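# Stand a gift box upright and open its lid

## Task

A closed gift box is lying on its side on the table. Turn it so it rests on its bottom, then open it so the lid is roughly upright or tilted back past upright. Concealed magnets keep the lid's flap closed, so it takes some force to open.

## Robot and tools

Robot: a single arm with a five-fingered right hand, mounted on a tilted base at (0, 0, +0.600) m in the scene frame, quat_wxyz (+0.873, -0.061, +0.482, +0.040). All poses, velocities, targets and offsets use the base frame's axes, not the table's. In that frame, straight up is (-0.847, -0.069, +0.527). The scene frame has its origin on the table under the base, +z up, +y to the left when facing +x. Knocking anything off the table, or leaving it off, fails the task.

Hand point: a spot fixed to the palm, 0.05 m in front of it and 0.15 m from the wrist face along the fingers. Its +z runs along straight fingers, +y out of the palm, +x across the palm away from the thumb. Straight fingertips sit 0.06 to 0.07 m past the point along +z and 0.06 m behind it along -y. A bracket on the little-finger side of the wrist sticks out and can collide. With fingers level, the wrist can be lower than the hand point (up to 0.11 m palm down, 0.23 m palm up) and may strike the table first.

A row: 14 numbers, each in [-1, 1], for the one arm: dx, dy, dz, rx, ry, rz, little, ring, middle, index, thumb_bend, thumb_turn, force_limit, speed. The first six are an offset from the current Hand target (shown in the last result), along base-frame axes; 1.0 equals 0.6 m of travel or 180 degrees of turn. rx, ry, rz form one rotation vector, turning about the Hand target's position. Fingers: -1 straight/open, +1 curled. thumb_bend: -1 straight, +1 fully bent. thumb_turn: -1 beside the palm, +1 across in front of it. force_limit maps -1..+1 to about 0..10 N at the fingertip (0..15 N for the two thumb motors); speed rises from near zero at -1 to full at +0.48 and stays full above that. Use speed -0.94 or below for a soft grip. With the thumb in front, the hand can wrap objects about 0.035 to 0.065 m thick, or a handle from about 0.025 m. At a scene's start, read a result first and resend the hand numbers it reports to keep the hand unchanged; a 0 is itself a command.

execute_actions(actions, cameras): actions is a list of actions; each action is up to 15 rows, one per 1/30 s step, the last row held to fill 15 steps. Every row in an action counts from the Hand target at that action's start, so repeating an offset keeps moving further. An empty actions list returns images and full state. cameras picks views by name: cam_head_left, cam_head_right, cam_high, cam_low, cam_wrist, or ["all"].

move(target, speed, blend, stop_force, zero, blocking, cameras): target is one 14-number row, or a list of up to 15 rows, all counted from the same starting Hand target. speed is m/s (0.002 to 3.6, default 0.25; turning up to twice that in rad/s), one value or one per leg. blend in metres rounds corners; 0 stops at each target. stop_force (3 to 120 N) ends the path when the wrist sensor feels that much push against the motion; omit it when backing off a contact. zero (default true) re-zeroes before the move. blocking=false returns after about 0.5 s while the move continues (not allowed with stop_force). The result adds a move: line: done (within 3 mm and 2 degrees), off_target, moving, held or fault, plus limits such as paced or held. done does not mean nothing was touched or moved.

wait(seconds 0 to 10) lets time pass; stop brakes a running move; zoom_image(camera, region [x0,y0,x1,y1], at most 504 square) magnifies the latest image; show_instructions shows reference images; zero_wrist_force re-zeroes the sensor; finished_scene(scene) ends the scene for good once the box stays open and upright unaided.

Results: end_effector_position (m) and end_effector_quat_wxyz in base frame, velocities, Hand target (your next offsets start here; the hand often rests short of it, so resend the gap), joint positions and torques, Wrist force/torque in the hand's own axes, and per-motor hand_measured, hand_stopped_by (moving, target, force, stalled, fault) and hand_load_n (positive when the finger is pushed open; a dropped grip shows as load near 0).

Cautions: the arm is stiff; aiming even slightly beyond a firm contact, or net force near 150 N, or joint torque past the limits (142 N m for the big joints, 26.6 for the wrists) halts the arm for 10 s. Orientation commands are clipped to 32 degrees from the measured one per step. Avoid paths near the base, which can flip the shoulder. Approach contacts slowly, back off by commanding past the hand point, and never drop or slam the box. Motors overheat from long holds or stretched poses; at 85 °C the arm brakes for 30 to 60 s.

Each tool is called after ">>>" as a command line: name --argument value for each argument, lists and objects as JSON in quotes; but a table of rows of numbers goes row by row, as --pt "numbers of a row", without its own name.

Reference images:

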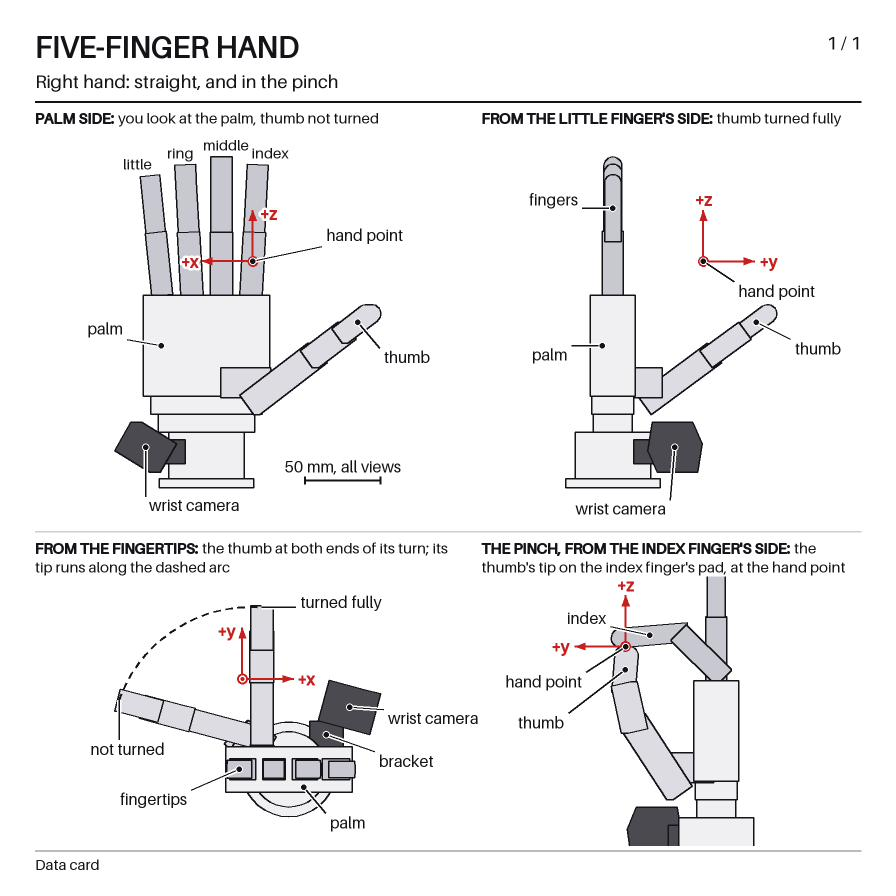

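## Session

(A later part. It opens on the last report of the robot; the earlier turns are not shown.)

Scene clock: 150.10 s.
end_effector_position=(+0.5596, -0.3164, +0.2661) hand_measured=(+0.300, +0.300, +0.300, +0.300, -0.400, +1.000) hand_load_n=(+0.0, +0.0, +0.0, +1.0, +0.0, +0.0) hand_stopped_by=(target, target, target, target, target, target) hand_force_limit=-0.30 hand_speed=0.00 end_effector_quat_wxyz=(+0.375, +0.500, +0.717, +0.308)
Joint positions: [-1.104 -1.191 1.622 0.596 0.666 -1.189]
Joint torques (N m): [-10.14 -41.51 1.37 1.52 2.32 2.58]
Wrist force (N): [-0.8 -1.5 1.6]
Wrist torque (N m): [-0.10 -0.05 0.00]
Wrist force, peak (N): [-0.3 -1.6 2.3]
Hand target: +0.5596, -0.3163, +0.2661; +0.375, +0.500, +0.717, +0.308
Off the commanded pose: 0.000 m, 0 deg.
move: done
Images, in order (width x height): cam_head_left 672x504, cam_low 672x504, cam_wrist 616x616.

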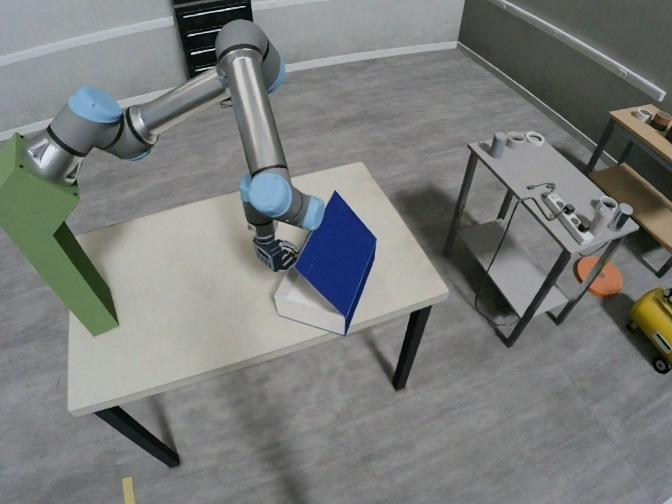

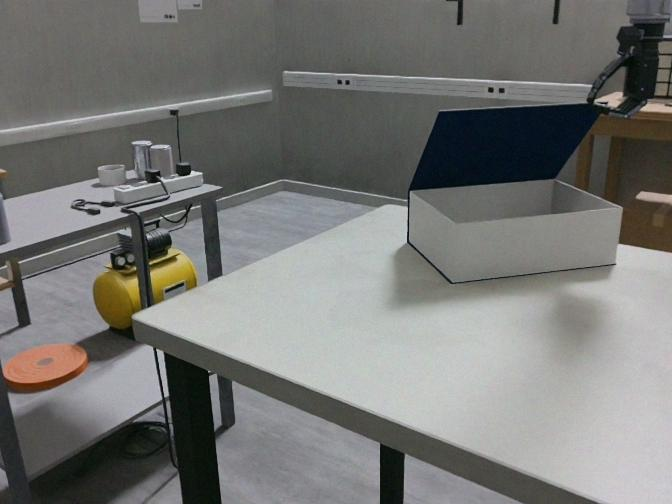

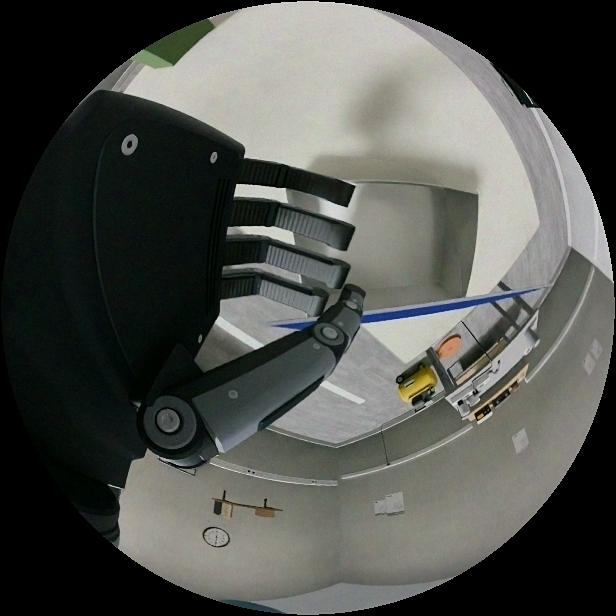

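>>> move --target '[0.0154,-0.0828,0.0378,0,0,0,0.3,0.3,0.3,0.3,-0.4,1,-0.3,0]' --speed 0.05 --cameras '["cam_wrist","cam_head_left","cam_low","cam_high"]'

>>> zoom_image --camera "cam_low" --region '[400, 40, 672, 300]'

>>> zoom_image --camera "cam_head_left" --region '[230, 170, 430, 370]'

Scene clock: 152.07 s.
end_effector_position=(+0.5688, -0.3661, +0.2888) hand_measured=(+0.300, +0.300, +0.300, +0.300, -0.400, +1.000) hand_load_n=(+0.0, +0.0, +0.0, +0.5, +0.0, +0.0) hand_stopped_by=(target, target, target, target, target, target) hand_force_limit=-0.30 hand_speed=0.00 end_effector_quat_wxyz=(+0.375, +0.500, +0.717, +0.308)
Joint positions: [-1.134 -1.107 1.443 0.724 0.651 -1.231]
Joint torques (N m): [-13.36 -41.97 -0.34 0.37 0.46 1.86]
Wrist force (N): [-0.3 -1.7 1.5]
Wrist torque (N m): [-0.13 -0.12 0.11]
Wrist force, peak (N): [-0.6 -1.8 1.7]
Hand target: +0.5688, -0.3660, +0.2888; +0.375, +0.500, +0.717, +0.308
Off the commanded pose: 0.000 m, 0 deg.
move: done
Images, in order (width x height): cam_head_left 672x504, cam_high 672x504, cam_low 672x504, cam_wrist 616x616.

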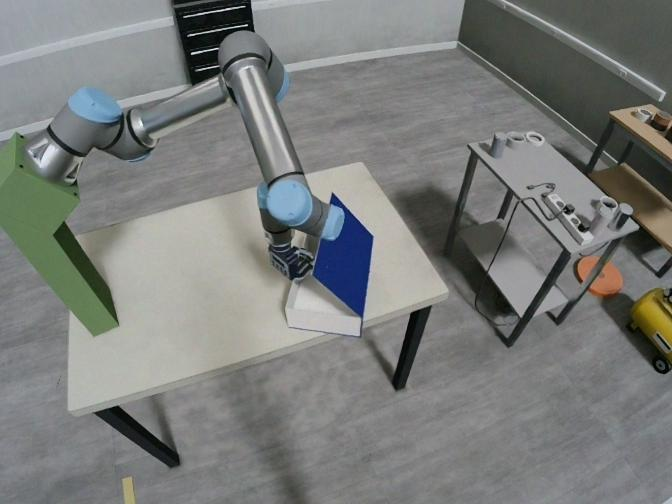

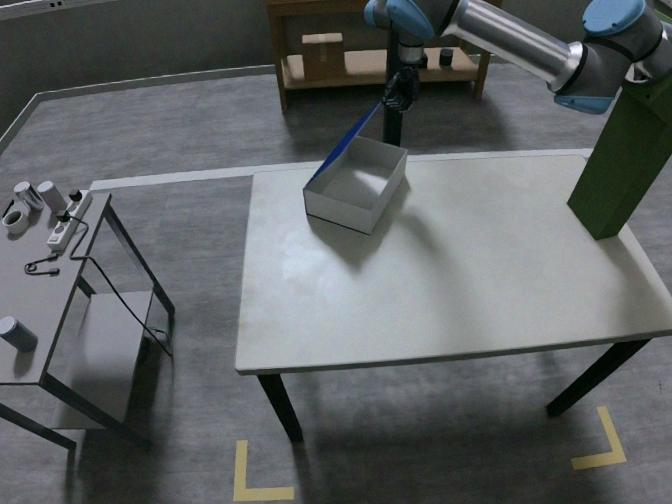

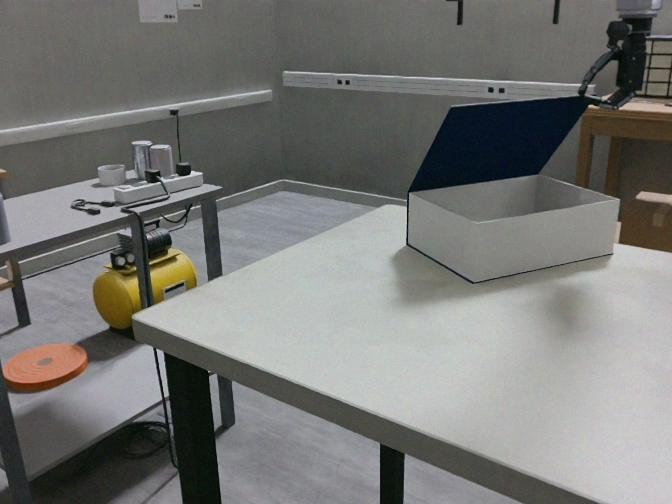

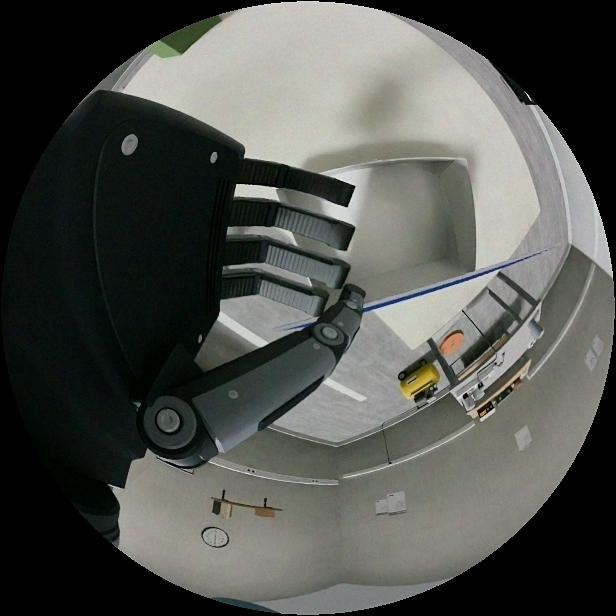

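Scaled by 1.853 from the camera's 672x504 image, which has a finer 960x720 frame.

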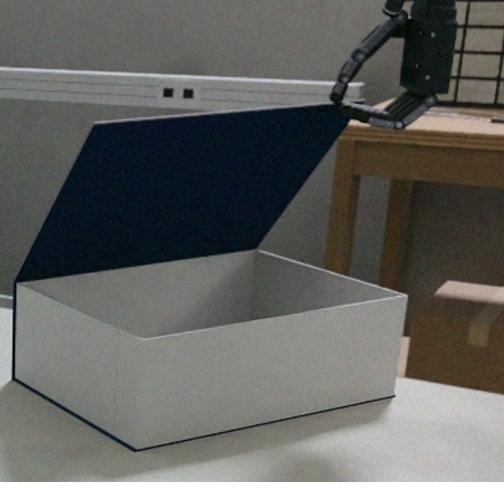

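Scaled by 2.520 from the camera's 672x504 image, which has a finer 960x720 frame.

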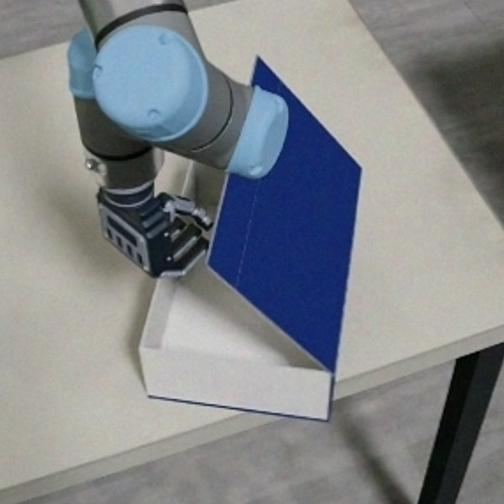

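>>> move --target '[0.0313,0.074,0.0598,0,0,0,0.3,0.3,0.3,0.3,-0.4,1,-0.3,0]' --speed 0.06 --cameras '["cam_wrist","cam_head_left","cam_low"]'

>>> zoom_image --camera "cam_wrist" --region '[220, 150, 500, 430]'

>>> zoom_image --camera "cam_low" --region '[400, 40, 672, 300]'

>>> zoom_image --camera "cam_head_left" --region '[230, 170, 430, 370]'

Scene clock: 155.40 s.
end_effector_position=(+0.5876, -0.3215, +0.3246) hand_measured=(+0.300, +0.300, +0.300, +0.300, -0.400, +1.000) hand_load_n=(+0.0, +0.5, +0.0, +0.5, +0.5, -1.0) hand_stopped_by=(target, target, target, target, target, target) hand_force_limit=-0.30 hand_speed=0.00 end_effector_quat_wxyz=(+0.375, +0.500, +0.718, +0.308)
Joint positions: [-1.053 -1.194 1.454 0.714 0.694 -1.121]
Joint torques (N m): [-35.9 -23.94 -11.19 0 -2.44 -2.34]
Wrist force (N): [0.4 -1.6 0.7]
Wrist torque (N m): [-0.13 -0.08 0.10]
Wrist force, peak (N): [-0.4 -2.7 1.4]
Hand target: +0.5876, -0.3216, +0.3247; +0.375, +0.500, +0.717, +0.308
Off the commanded pose: 0.000 m, 0 deg.
move: done
Images, in order (width x height): cam_head_left 672x504, cam_low 672x504, cam_wrist 616x616.

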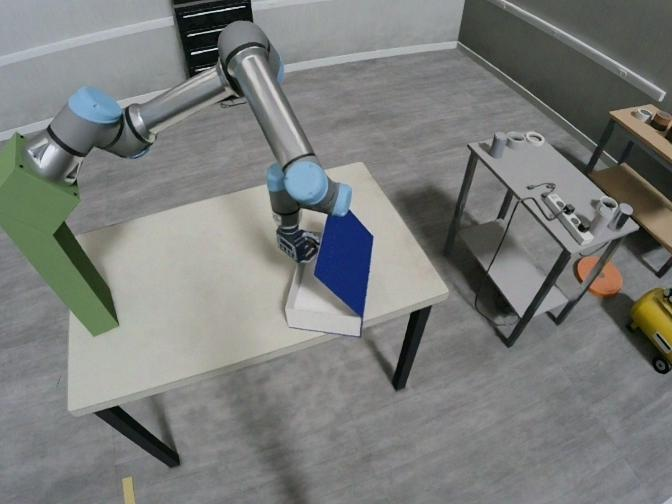

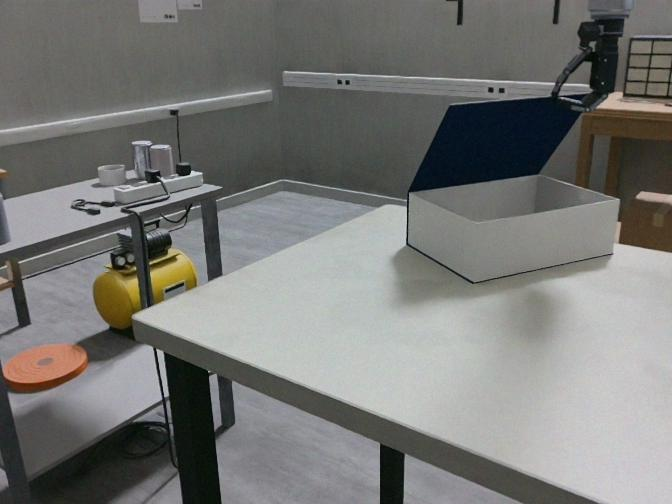

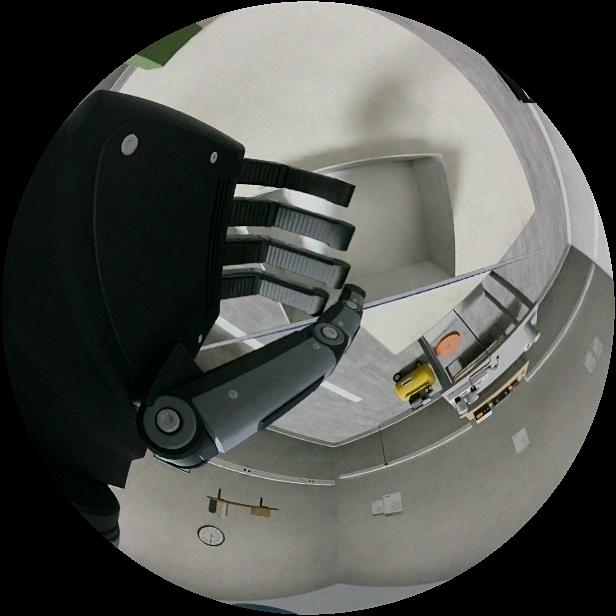

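Scaled by 1.800 from the camera's 616x616 image, which has a finer 880x880 frame.

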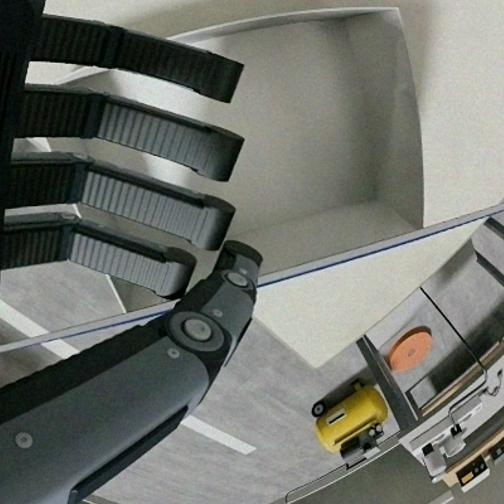

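Scaled by 1.853 from the camera's 672x504 image, which has a finer 960x720 frame.

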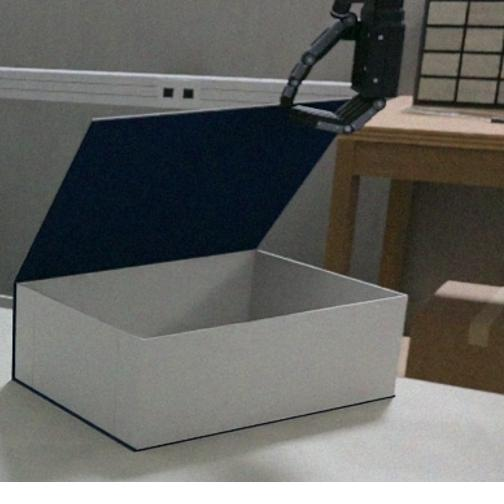

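Scaled by 2.520 from the camera's 672x504 image, which has a finer 960x720 frame.

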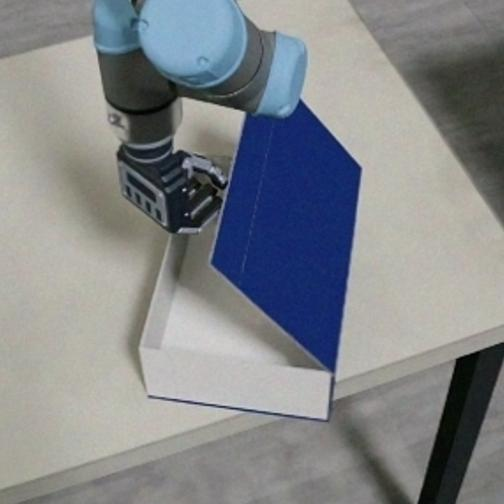

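>>> move --target '[0.0313,0.074,0.0598,0,0,0,0.3,0.3,0.3,0.3,-0.4,1,-0.3,0]' --speed 0.06 --cameras '["cam_wrist","cam_head_left","cam_low"]'

>>> zoom_image --camera "cam_wrist" --region '[220, 150, 500, 430]'

>>> zoom_image --camera "cam_head_left" --region '[230, 170, 430, 370]'

Scene clock: 156.97 s.
end_effector_position=(+0.6064, -0.2771, +0.3607) hand_measured=(+0.300, +0.300, +0.300, +0.300, -0.400, +1.000) hand_load_n=(+0.5, +0.0, +0.0, +0.5, +0.0, -1.0) hand_stopped_by=(target, target, target, target, target, target) hand_force_limit=-0.30 hand_speed=0.00 end_effector_quat_wxyz=(+0.375, +0.500, +0.718, +0.308) end_effector_velocity=(-0.001, -0.001, -0.001) end_effector_angular_velocity=(-0.001, -0.002, +0.002)
Joint positions: [-0.965 -1.263 1.438 0.717 0.747 -1.013]
Joint velocities: [-0.003 0.002 0.001 0 -0.004 -0.005]
Joint torques (N m): [-30.46 -26.52 1.92 0.53 -2.6 -2.71]
Wrist force (N): [0.3 -1.6 0.8]
Wrist torque (N m): [-0.14 -0.07 0.04]
Wrist force, peak (N): [-0.3 -3.3 0.7]
Hand target: +0.6064, -0.2772, +0.3605; +0.375, +0.500, +0.717, +0.308
Off the commanded pose: 0.000 m, 0 deg.
move: done
Images, in order (width x height): cam_head_left 672x504, cam_low 672x504, cam_wrist 616x616.

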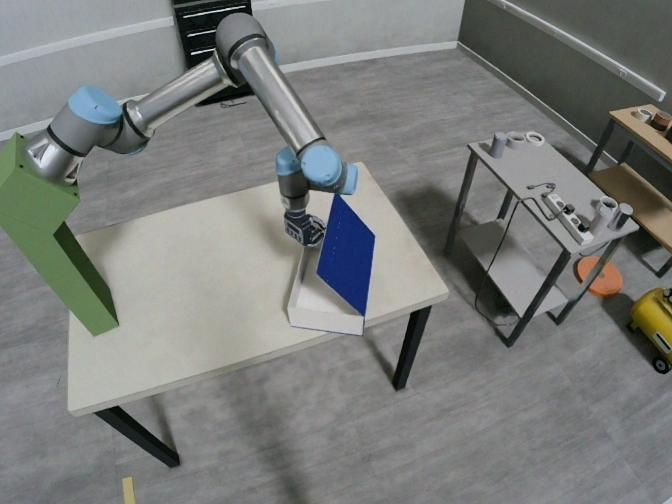

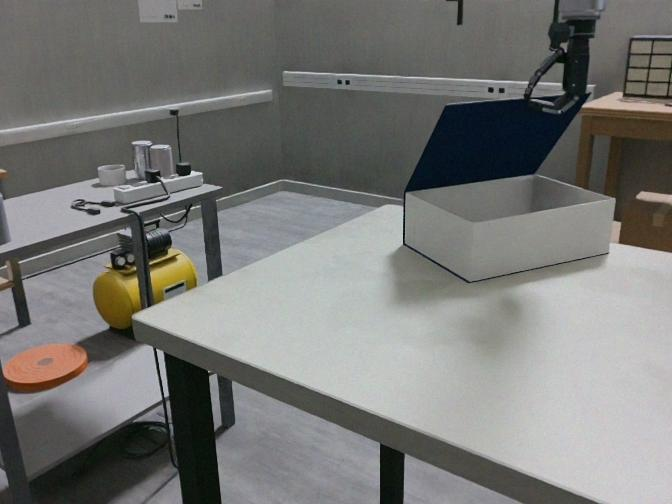

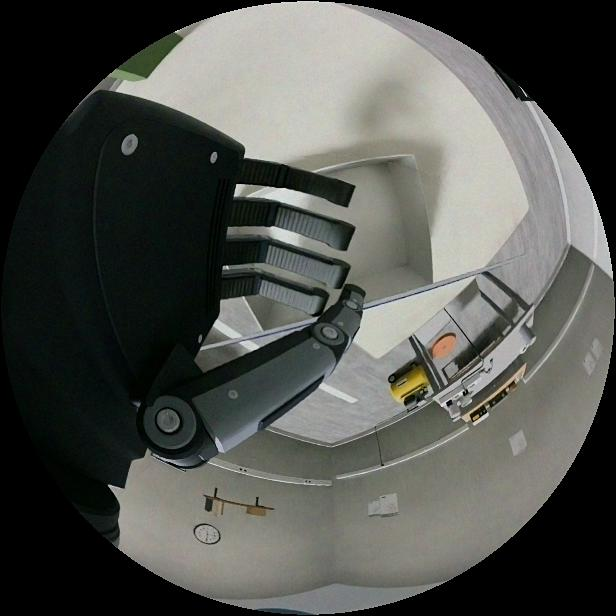

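Scaled by 1.800 from the camera's 616x616 image, which has a finer 880x880 frame.

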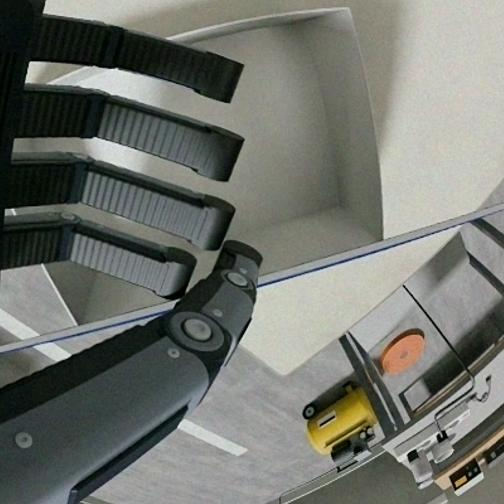

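Scaled by 2.520 from the camera's 672x504 image, which has a finer 960x720 frame.

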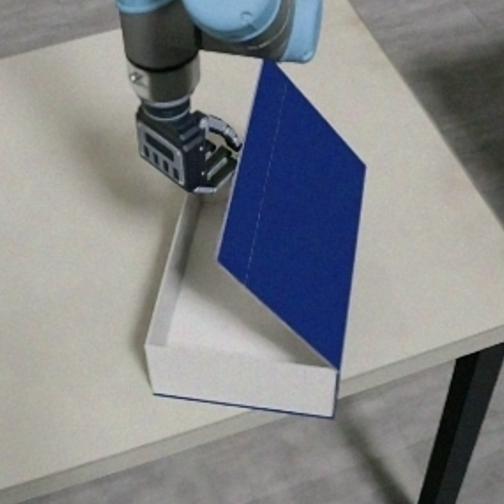

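>>> move --target '[0.0447,-0.0633,0.0633,0,0,0,0.3,0.3,0.3,0.3,-0.4,1,-0.3,0]' --speed 0.05 --cameras '["cam_wrist","cam_head_left","cam_low","cam_high"]'

>>> zoom_image --camera "cam_low" --region '[400, 40, 672, 300]'

>>> zoom_image --camera "cam_head_left" --region '[230, 170, 430, 370]'

Scene clock: 158.93 s.
end_effector_position=(+0.6332, -0.3152, +0.3985) hand_measured=(+0.300, +0.300, +0.300, +0.300, -0.400, +1.000) hand_load_n=(+0.0, +0.0, +0.0, +0.5, +0.0, +0.0) hand_stopped_by=(target, target, target, target, target, target) hand_force_limit=-0.30 hand_speed=0.00 end_effector_quat_wxyz=(+0.375, +0.500, +0.717, +0.308)
Joint positions: [-0.964 -1.16 1.198 0.853 0.747 -1.012]
Joint torques (N m): [-9.85 -47.79 -6.42 0.38 2.13 -1.86]
Wrist force (N): [-0.7 -1.7 1.1]
Wrist torque (N m): [-0.14 0.00 -0.06]
Wrist force, peak (N): [0.6 -2.7 -0.1]
Hand target: +0.6332, -0.3151, +0.3985; +0.375, +0.500, +0.717, +0.308
Off the commanded pose: 0.000 m, 0 deg.
move: done
Images, in order (width x height): cam_head_left 672x504, cam_high 672x504, cam_low 672x504, cam_wrist 616x616.

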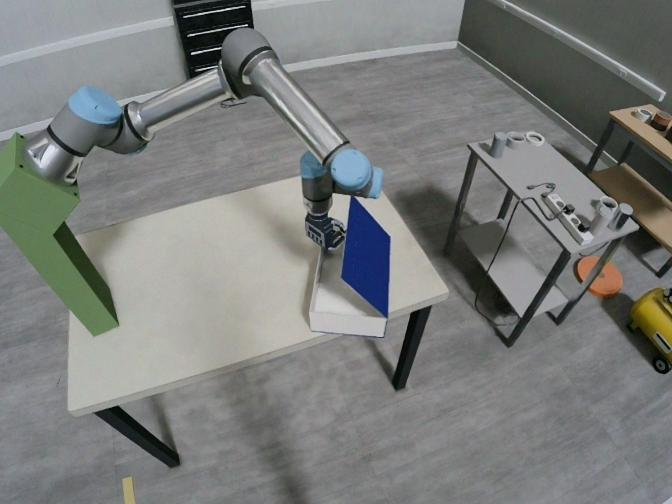

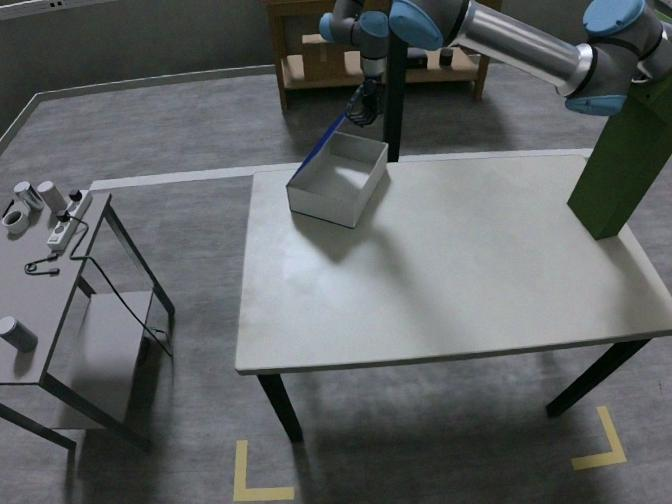

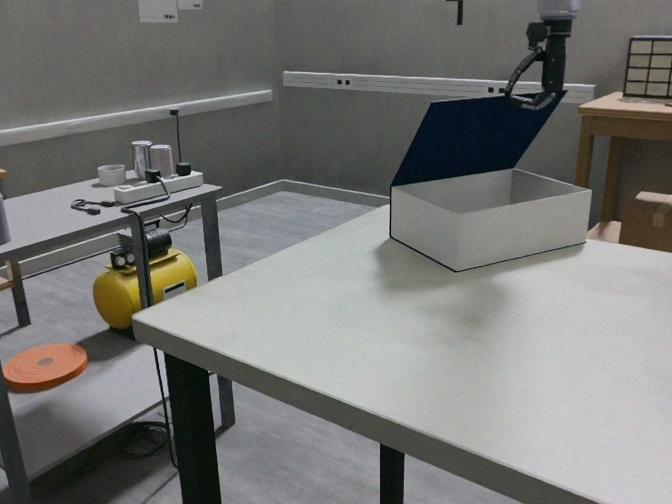

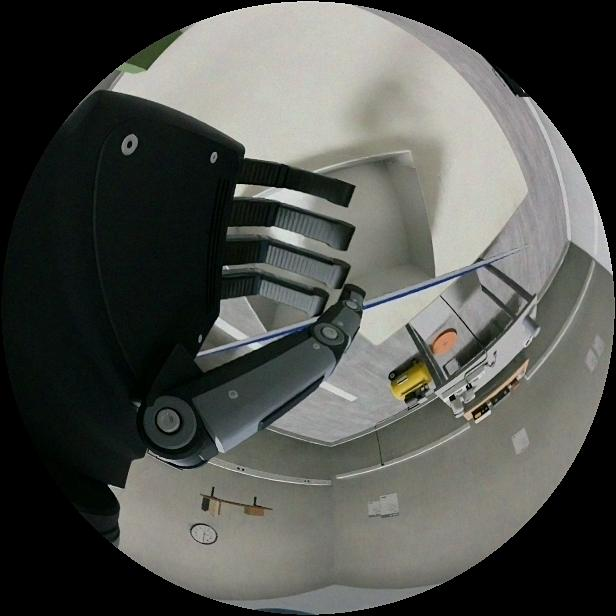

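Scaled by 1.853 from the camera's 672x504 image, which has a finer 960x720 frame.

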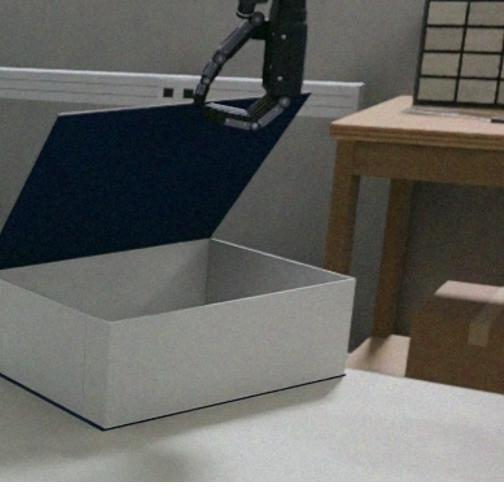

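Scaled by 2.520 from the camera's 672x504 image, which has a finer 960x720 frame.

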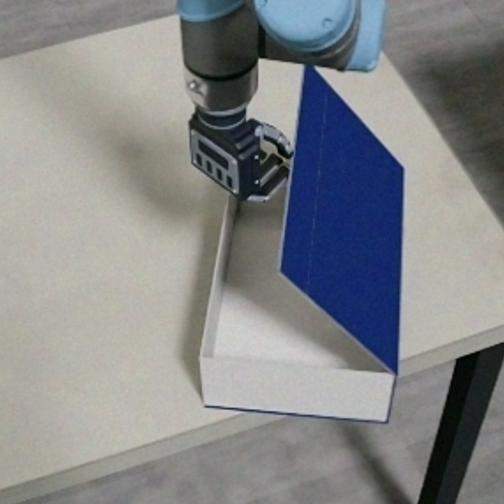

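>>> move --pt "-0.0029 -0.0404 0.0565 0 0 0 0.3 0.3 0.3 0.3 -0.4 1 -0.3 0" --pt "0.0061 -0.0829 0.1096 0 0 0 0.3 0.3 0.3 0.3 -0.4 1 -0.3 0" --speed 0.03 --blend '[0.01,0]' --cameras '["cam_wrist","cam_head_left","cam_low","cam_high"]'

>>> zoom_image --camera "cam_low" --region '[370, 40, 642, 300]'

>>> zoom_image --camera "cam_head_left" --region '[260, 170, 460, 370]'

Scene clock: 163.07 s.
end_effector_position=(+0.6368, -0.3650, +0.4642) hand_measured=(+0.300, +0.300, +0.300, +0.300, -0.400, +1.000) hand_load_n=(+0.0, +0.0, +0.0, +0.0, +0.0, +0.0) hand_stopped_by=(target, target, target, target, target, target) hand_force_limit=-0.30 hand_speed=0.00 end_effector_quat_wxyz=(+0.375, +0.500, +0.717, +0.308)
Joint positions: [-1.012 -1.039 0.857 1.116 0.718 -1.069]
Joint torques (N m): [-25.6 -52.13 0.76 -0.18 -0.96 -0.83]
Wrist force (N): [-0.5 -1.5 0.9]
Wrist torque (N m): [-0.12 -0.05 0.06]
Wrist force, peak (N): [-0.3 -2.3 1.2]
Hand target: +0.6369, -0.3649, +0.4643; +0.375, +0.500, +0.717, +0.308
Off the commanded pose: 0.000 m, 0 deg.
move: done
Images, in order (width x height): cam_head_left 672x504, cam_high 672x504, cam_low 672x504, cam_wrist 616x616.

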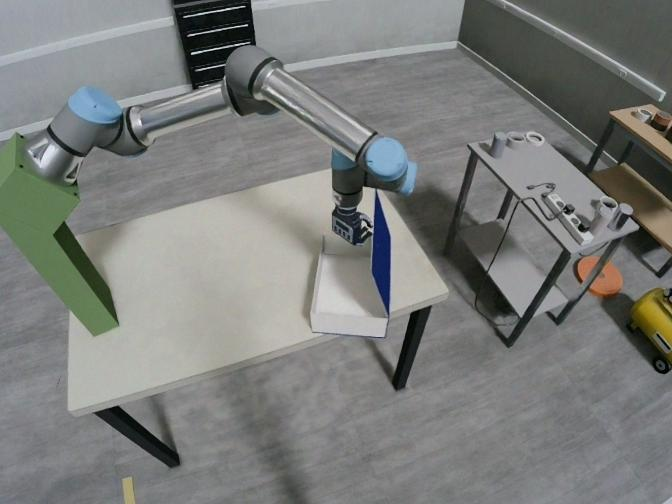

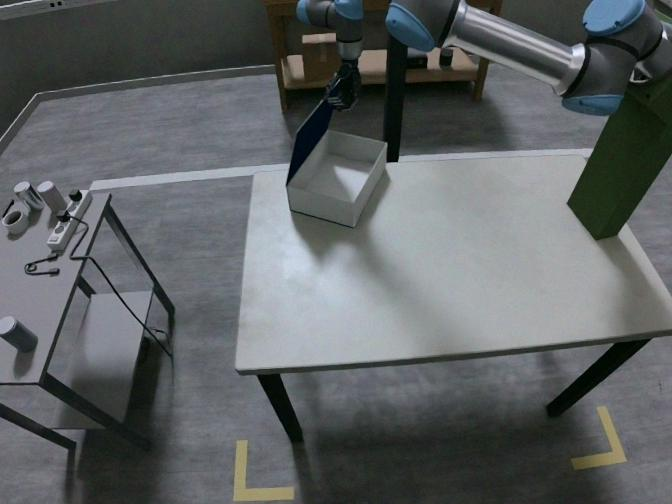

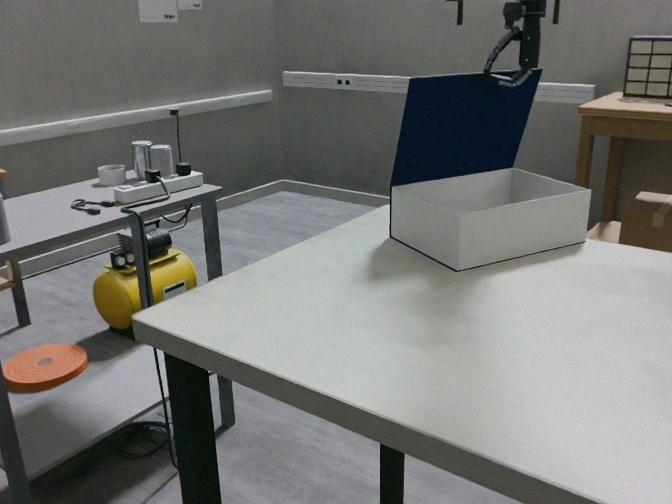

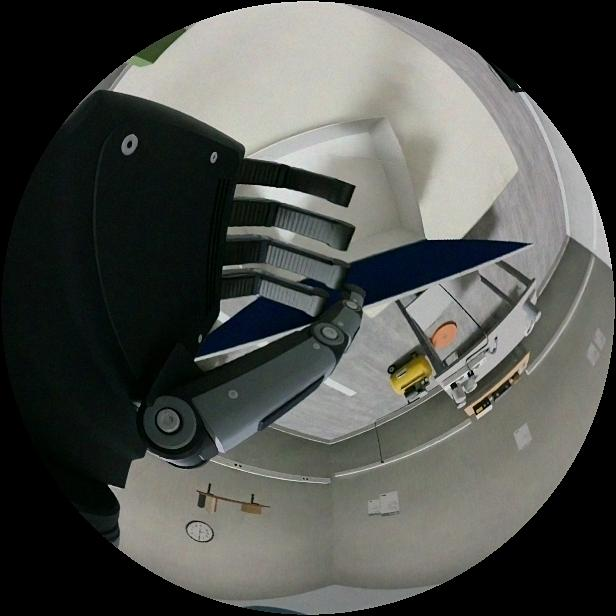

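Scaled by 1.853 from the camera's 672x504 image, which has a finer 960x720 frame.

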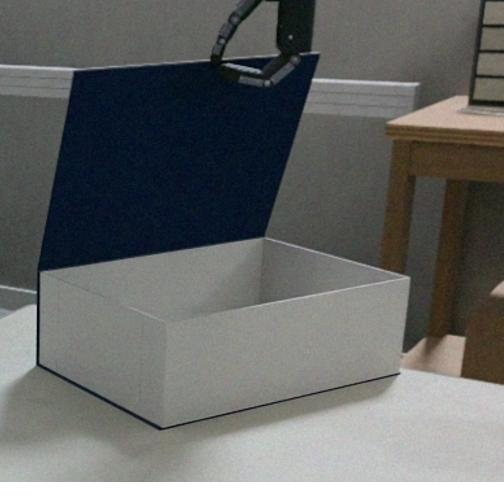

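Scaled by 2.520 from the camera's 672x504 image, which has a finer 960x720 frame.

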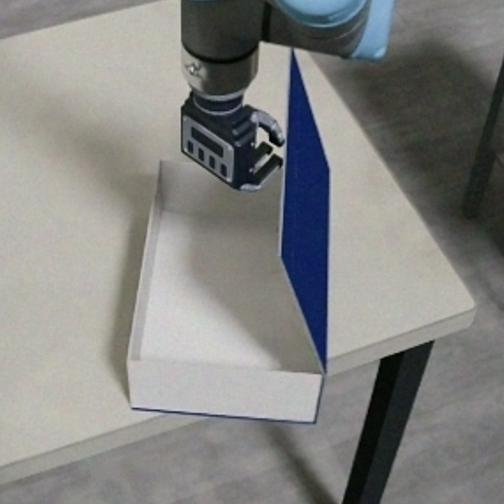

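>>> move --pt "0.0202 -0.0437 0.049 0 0 0 0.3 0.3 0.3 0.3 -0.4 1 -0.3 0" --pt "0.051 -0.0874 0.0927 0 0 0 0.3 0.3 0.3 0.3 -0.4 1 -0.3 0" --speed 0.03 --blend '[0.01,0]' --cameras '["cam_wrist","cam_head_left","cam_low","cam_high"]'

>>> zoom_image --camera "cam_low" --region '[370, 40, 642, 300]'

>>> zoom_image --camera "cam_head_left" --region '[260, 170, 460, 370]'

Scene clock: 166.63 s.
end_effector_position=(+0.6668, -0.4166, +0.5193) hand_measured=(+0.300, +0.300, +0.300, +0.300, -0.400, +1.000) hand_load_n=(+0.0, +0.0, +0.0, +0.0, +0.0, +0.0) hand_stopped_by=(target, target, target, target, target, target) hand_force_limit=-0.30 hand_speed=0.00 end_effector_quat_wxyz=(+0.386, +0.501, +0.710, +0.309)
Joint positions: [-1.014 -0.66 0.035 1.521 0.714 -1.038]
Joint torques (N m): [-23.18 -35.53 -24.41 3.27 2.14 -2.38]
Wrist force (N): [-0.4 -1.5 0.7]
Wrist torque (N m): [-0.10 -0.04 0.04]
Wrist force, peak (N): [0.0 -2.0 1.0]
Hand target: +0.6675, -0.4173, +0.5199; +0.375, +0.500, +0.717, +0.308
Off the commanded pose: 0.001 m, 2 deg.
elbow stopped short: the move would have taken joint 3 (elbow) straighter than the controller allows.
move: done
Images, in order (width x height): cam_head_left 672x504, cam_high 672x504, cam_low 672x504, cam_wrist 616x616.

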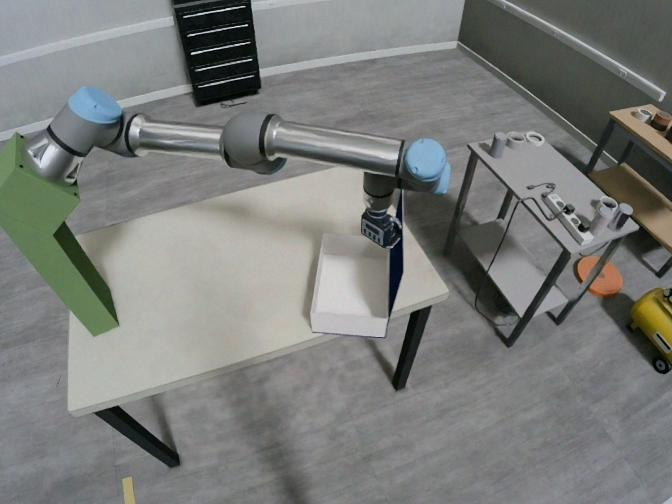

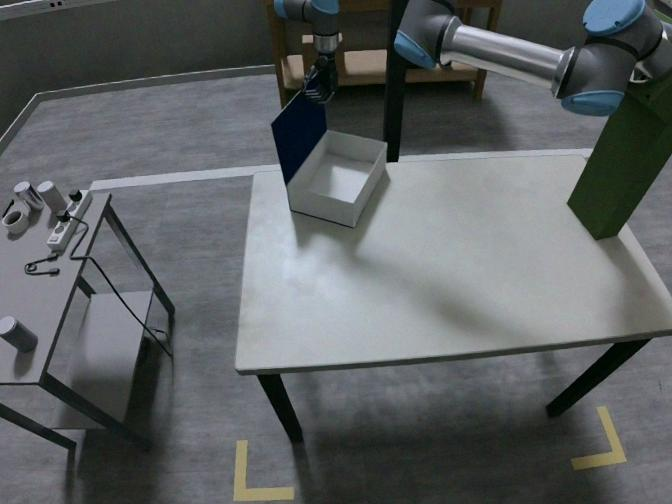

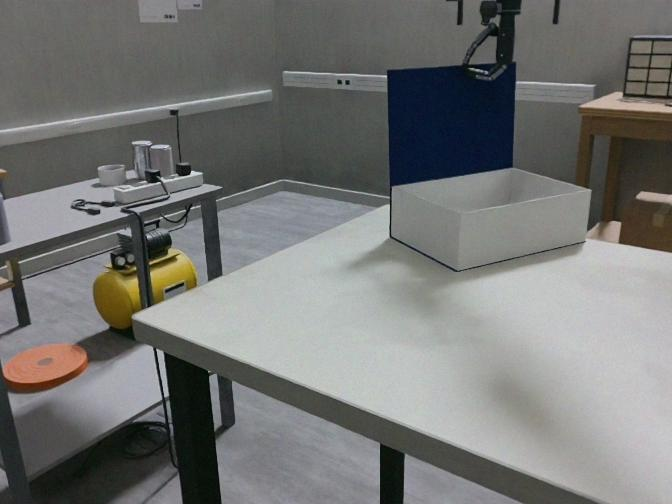

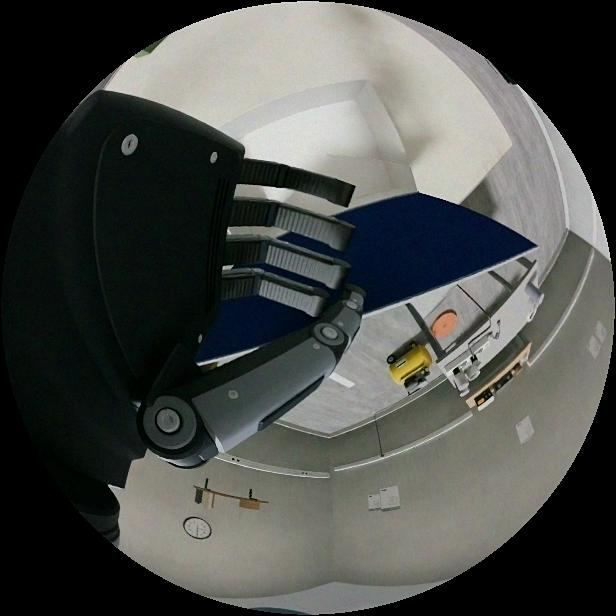

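Scaled by 1.853 from the camera's 672x504 image, which has a finer 960x720 frame.

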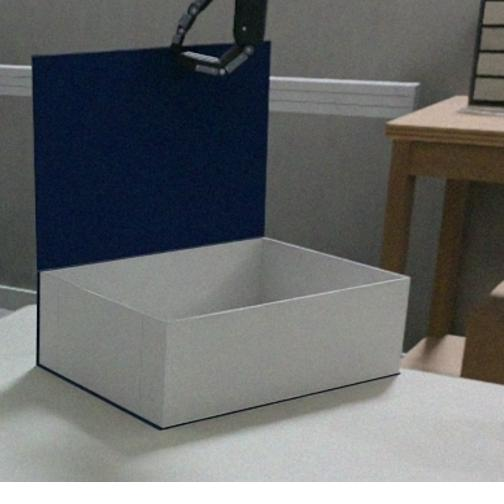

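Scaled by 2.520 from the camera's 672x504 image, which has a finer 960x720 frame.

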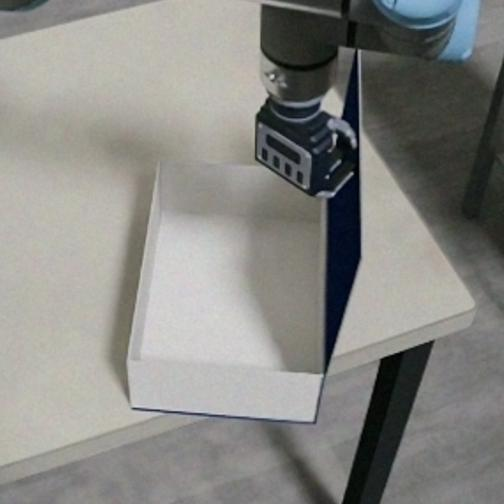

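>>> move --target '[-0.04,0.055,-0.056,0,0,0,0.3,0.3,0.3,0.3,-0.4,1,-0.3,0]' --speed 0.1 --cameras '["cam_head_left","cam_low"]'

>>> zoom_image --camera "cam_low" --region '[370, 40, 642, 300]'

Scene clock: 167.83 s.
end_effector_position=(+0.6434, -0.3844, +0.4863) hand_measured=(+0.300, +0.300, +0.300, +0.300, -0.400, +1.000) hand_load_n=(+0.0, +0.0, +0.0, +0.0, +0.0, +0.0) hand_stopped_by=(target, target, target, target, target, target) hand_force_limit=-0.30 hand_speed=0.00 end_effector_quat_wxyz=(+0.375, +0.500, +0.717, +0.308) end_effector_velocity=(+0.000, +0.001, -0.001) end_effector_angular_velocity=(-0.003, -0.001, +0.001)
Joint positions: [-1.021 -0.958 0.672 1.229 0.712 -1.08]
Joint velocities: [0.001 -0.003 0.007 -0.006 0.001 -0.001]
Joint torques (N m): [-15.57 -52.75 0.28 0.09 2.39 -1.93]
Wrist force (N): [-0.4 -1.5 0.9]
Wrist torque (N m): [-0.11 -0.06 0.08]
Wrist force, peak (N): [0.0 -2.3 0.9]
Hand target: +0.6435, -0.3843, +0.4863; +0.375, +0.500, +0.717, +0.308
Off the commanded pose: 0.000 m, 0 deg.
move: done
Images, in order (width x height): cam_head_left 672x504, cam_low 672x504.

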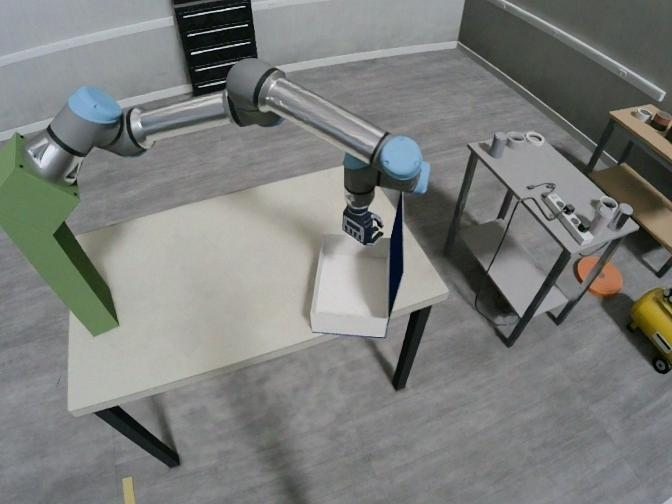

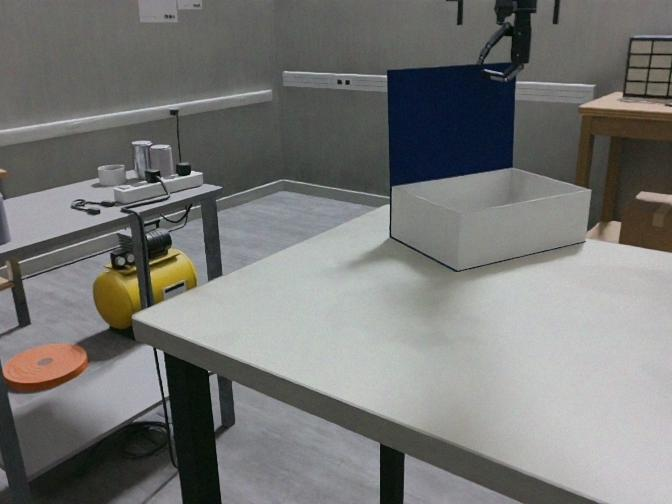

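Scaled by 1.853 from the camera's 672x504 image, which has a finer 960x720 frame.

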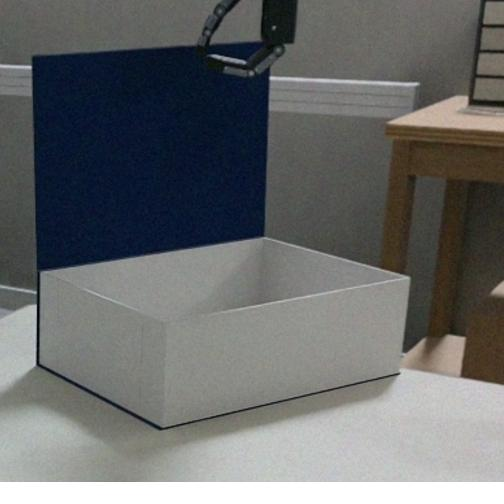

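>>> move --target '[-0.2,0.2,-0.15,0,0,0,0.3,0.3,0.3,0.3,-0.4,1,-0.3,0]' --speed 0.3 --cameras '["cam_low","cam_head_left"]'

Scene clock: 169.17 s.
end_effector_position=(+0.5235, -0.2644, +0.3963) hand_measured=(+0.300, +0.300, +0.300, +0.300, -0.400, +1.000) hand_load_n=(+0.0, +0.0, +0.0, +0.0, +0.0, +0.5) hand_stopped_by=(target, target, target, target, target, target) hand_force_limit=-0.30 hand_speed=0.00 end_effector_quat_wxyz=(+0.375, +0.500, +0.717, +0.308)
Joint positions: [-1.128 -1.424 1.581 0.897 0.654 -1.223]
Joint torques (N m): [-7.98 -38.35 2.61 0.12 2.34 0.69]
Wrist force (N): [-0.6 -1.3 1.3]
Wrist torque (N m): [-0.11 -0.11 0.03]
Wrist force, peak (N): [-2.3 -0.9 1.3]
Hand target: +0.5235, -0.2643, +0.3963; +0.375, +0.500, +0.717, +0.308
Off the commanded pose: 0.000 m, 0 deg.
move: done
Images, in order (width x height): cam_head_left 672x504, cam_low 672x504.

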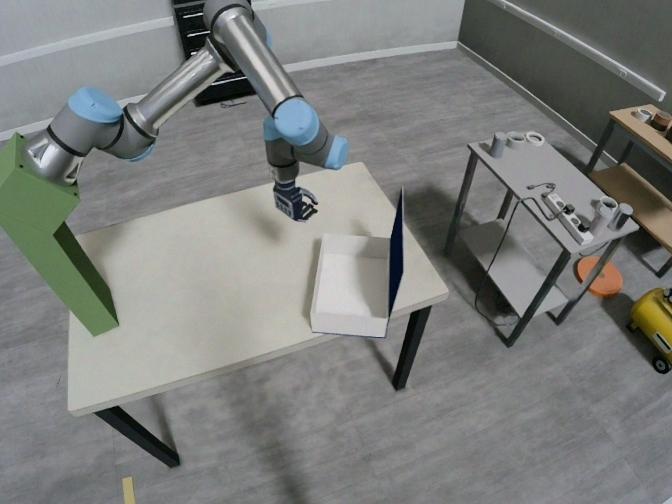

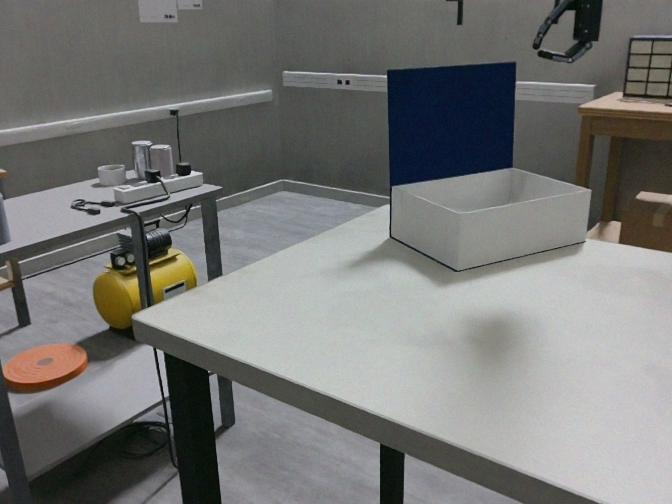

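Stable. Finish the scene.

>>> finished_scene --scene 1

The scene is finished: the task was done.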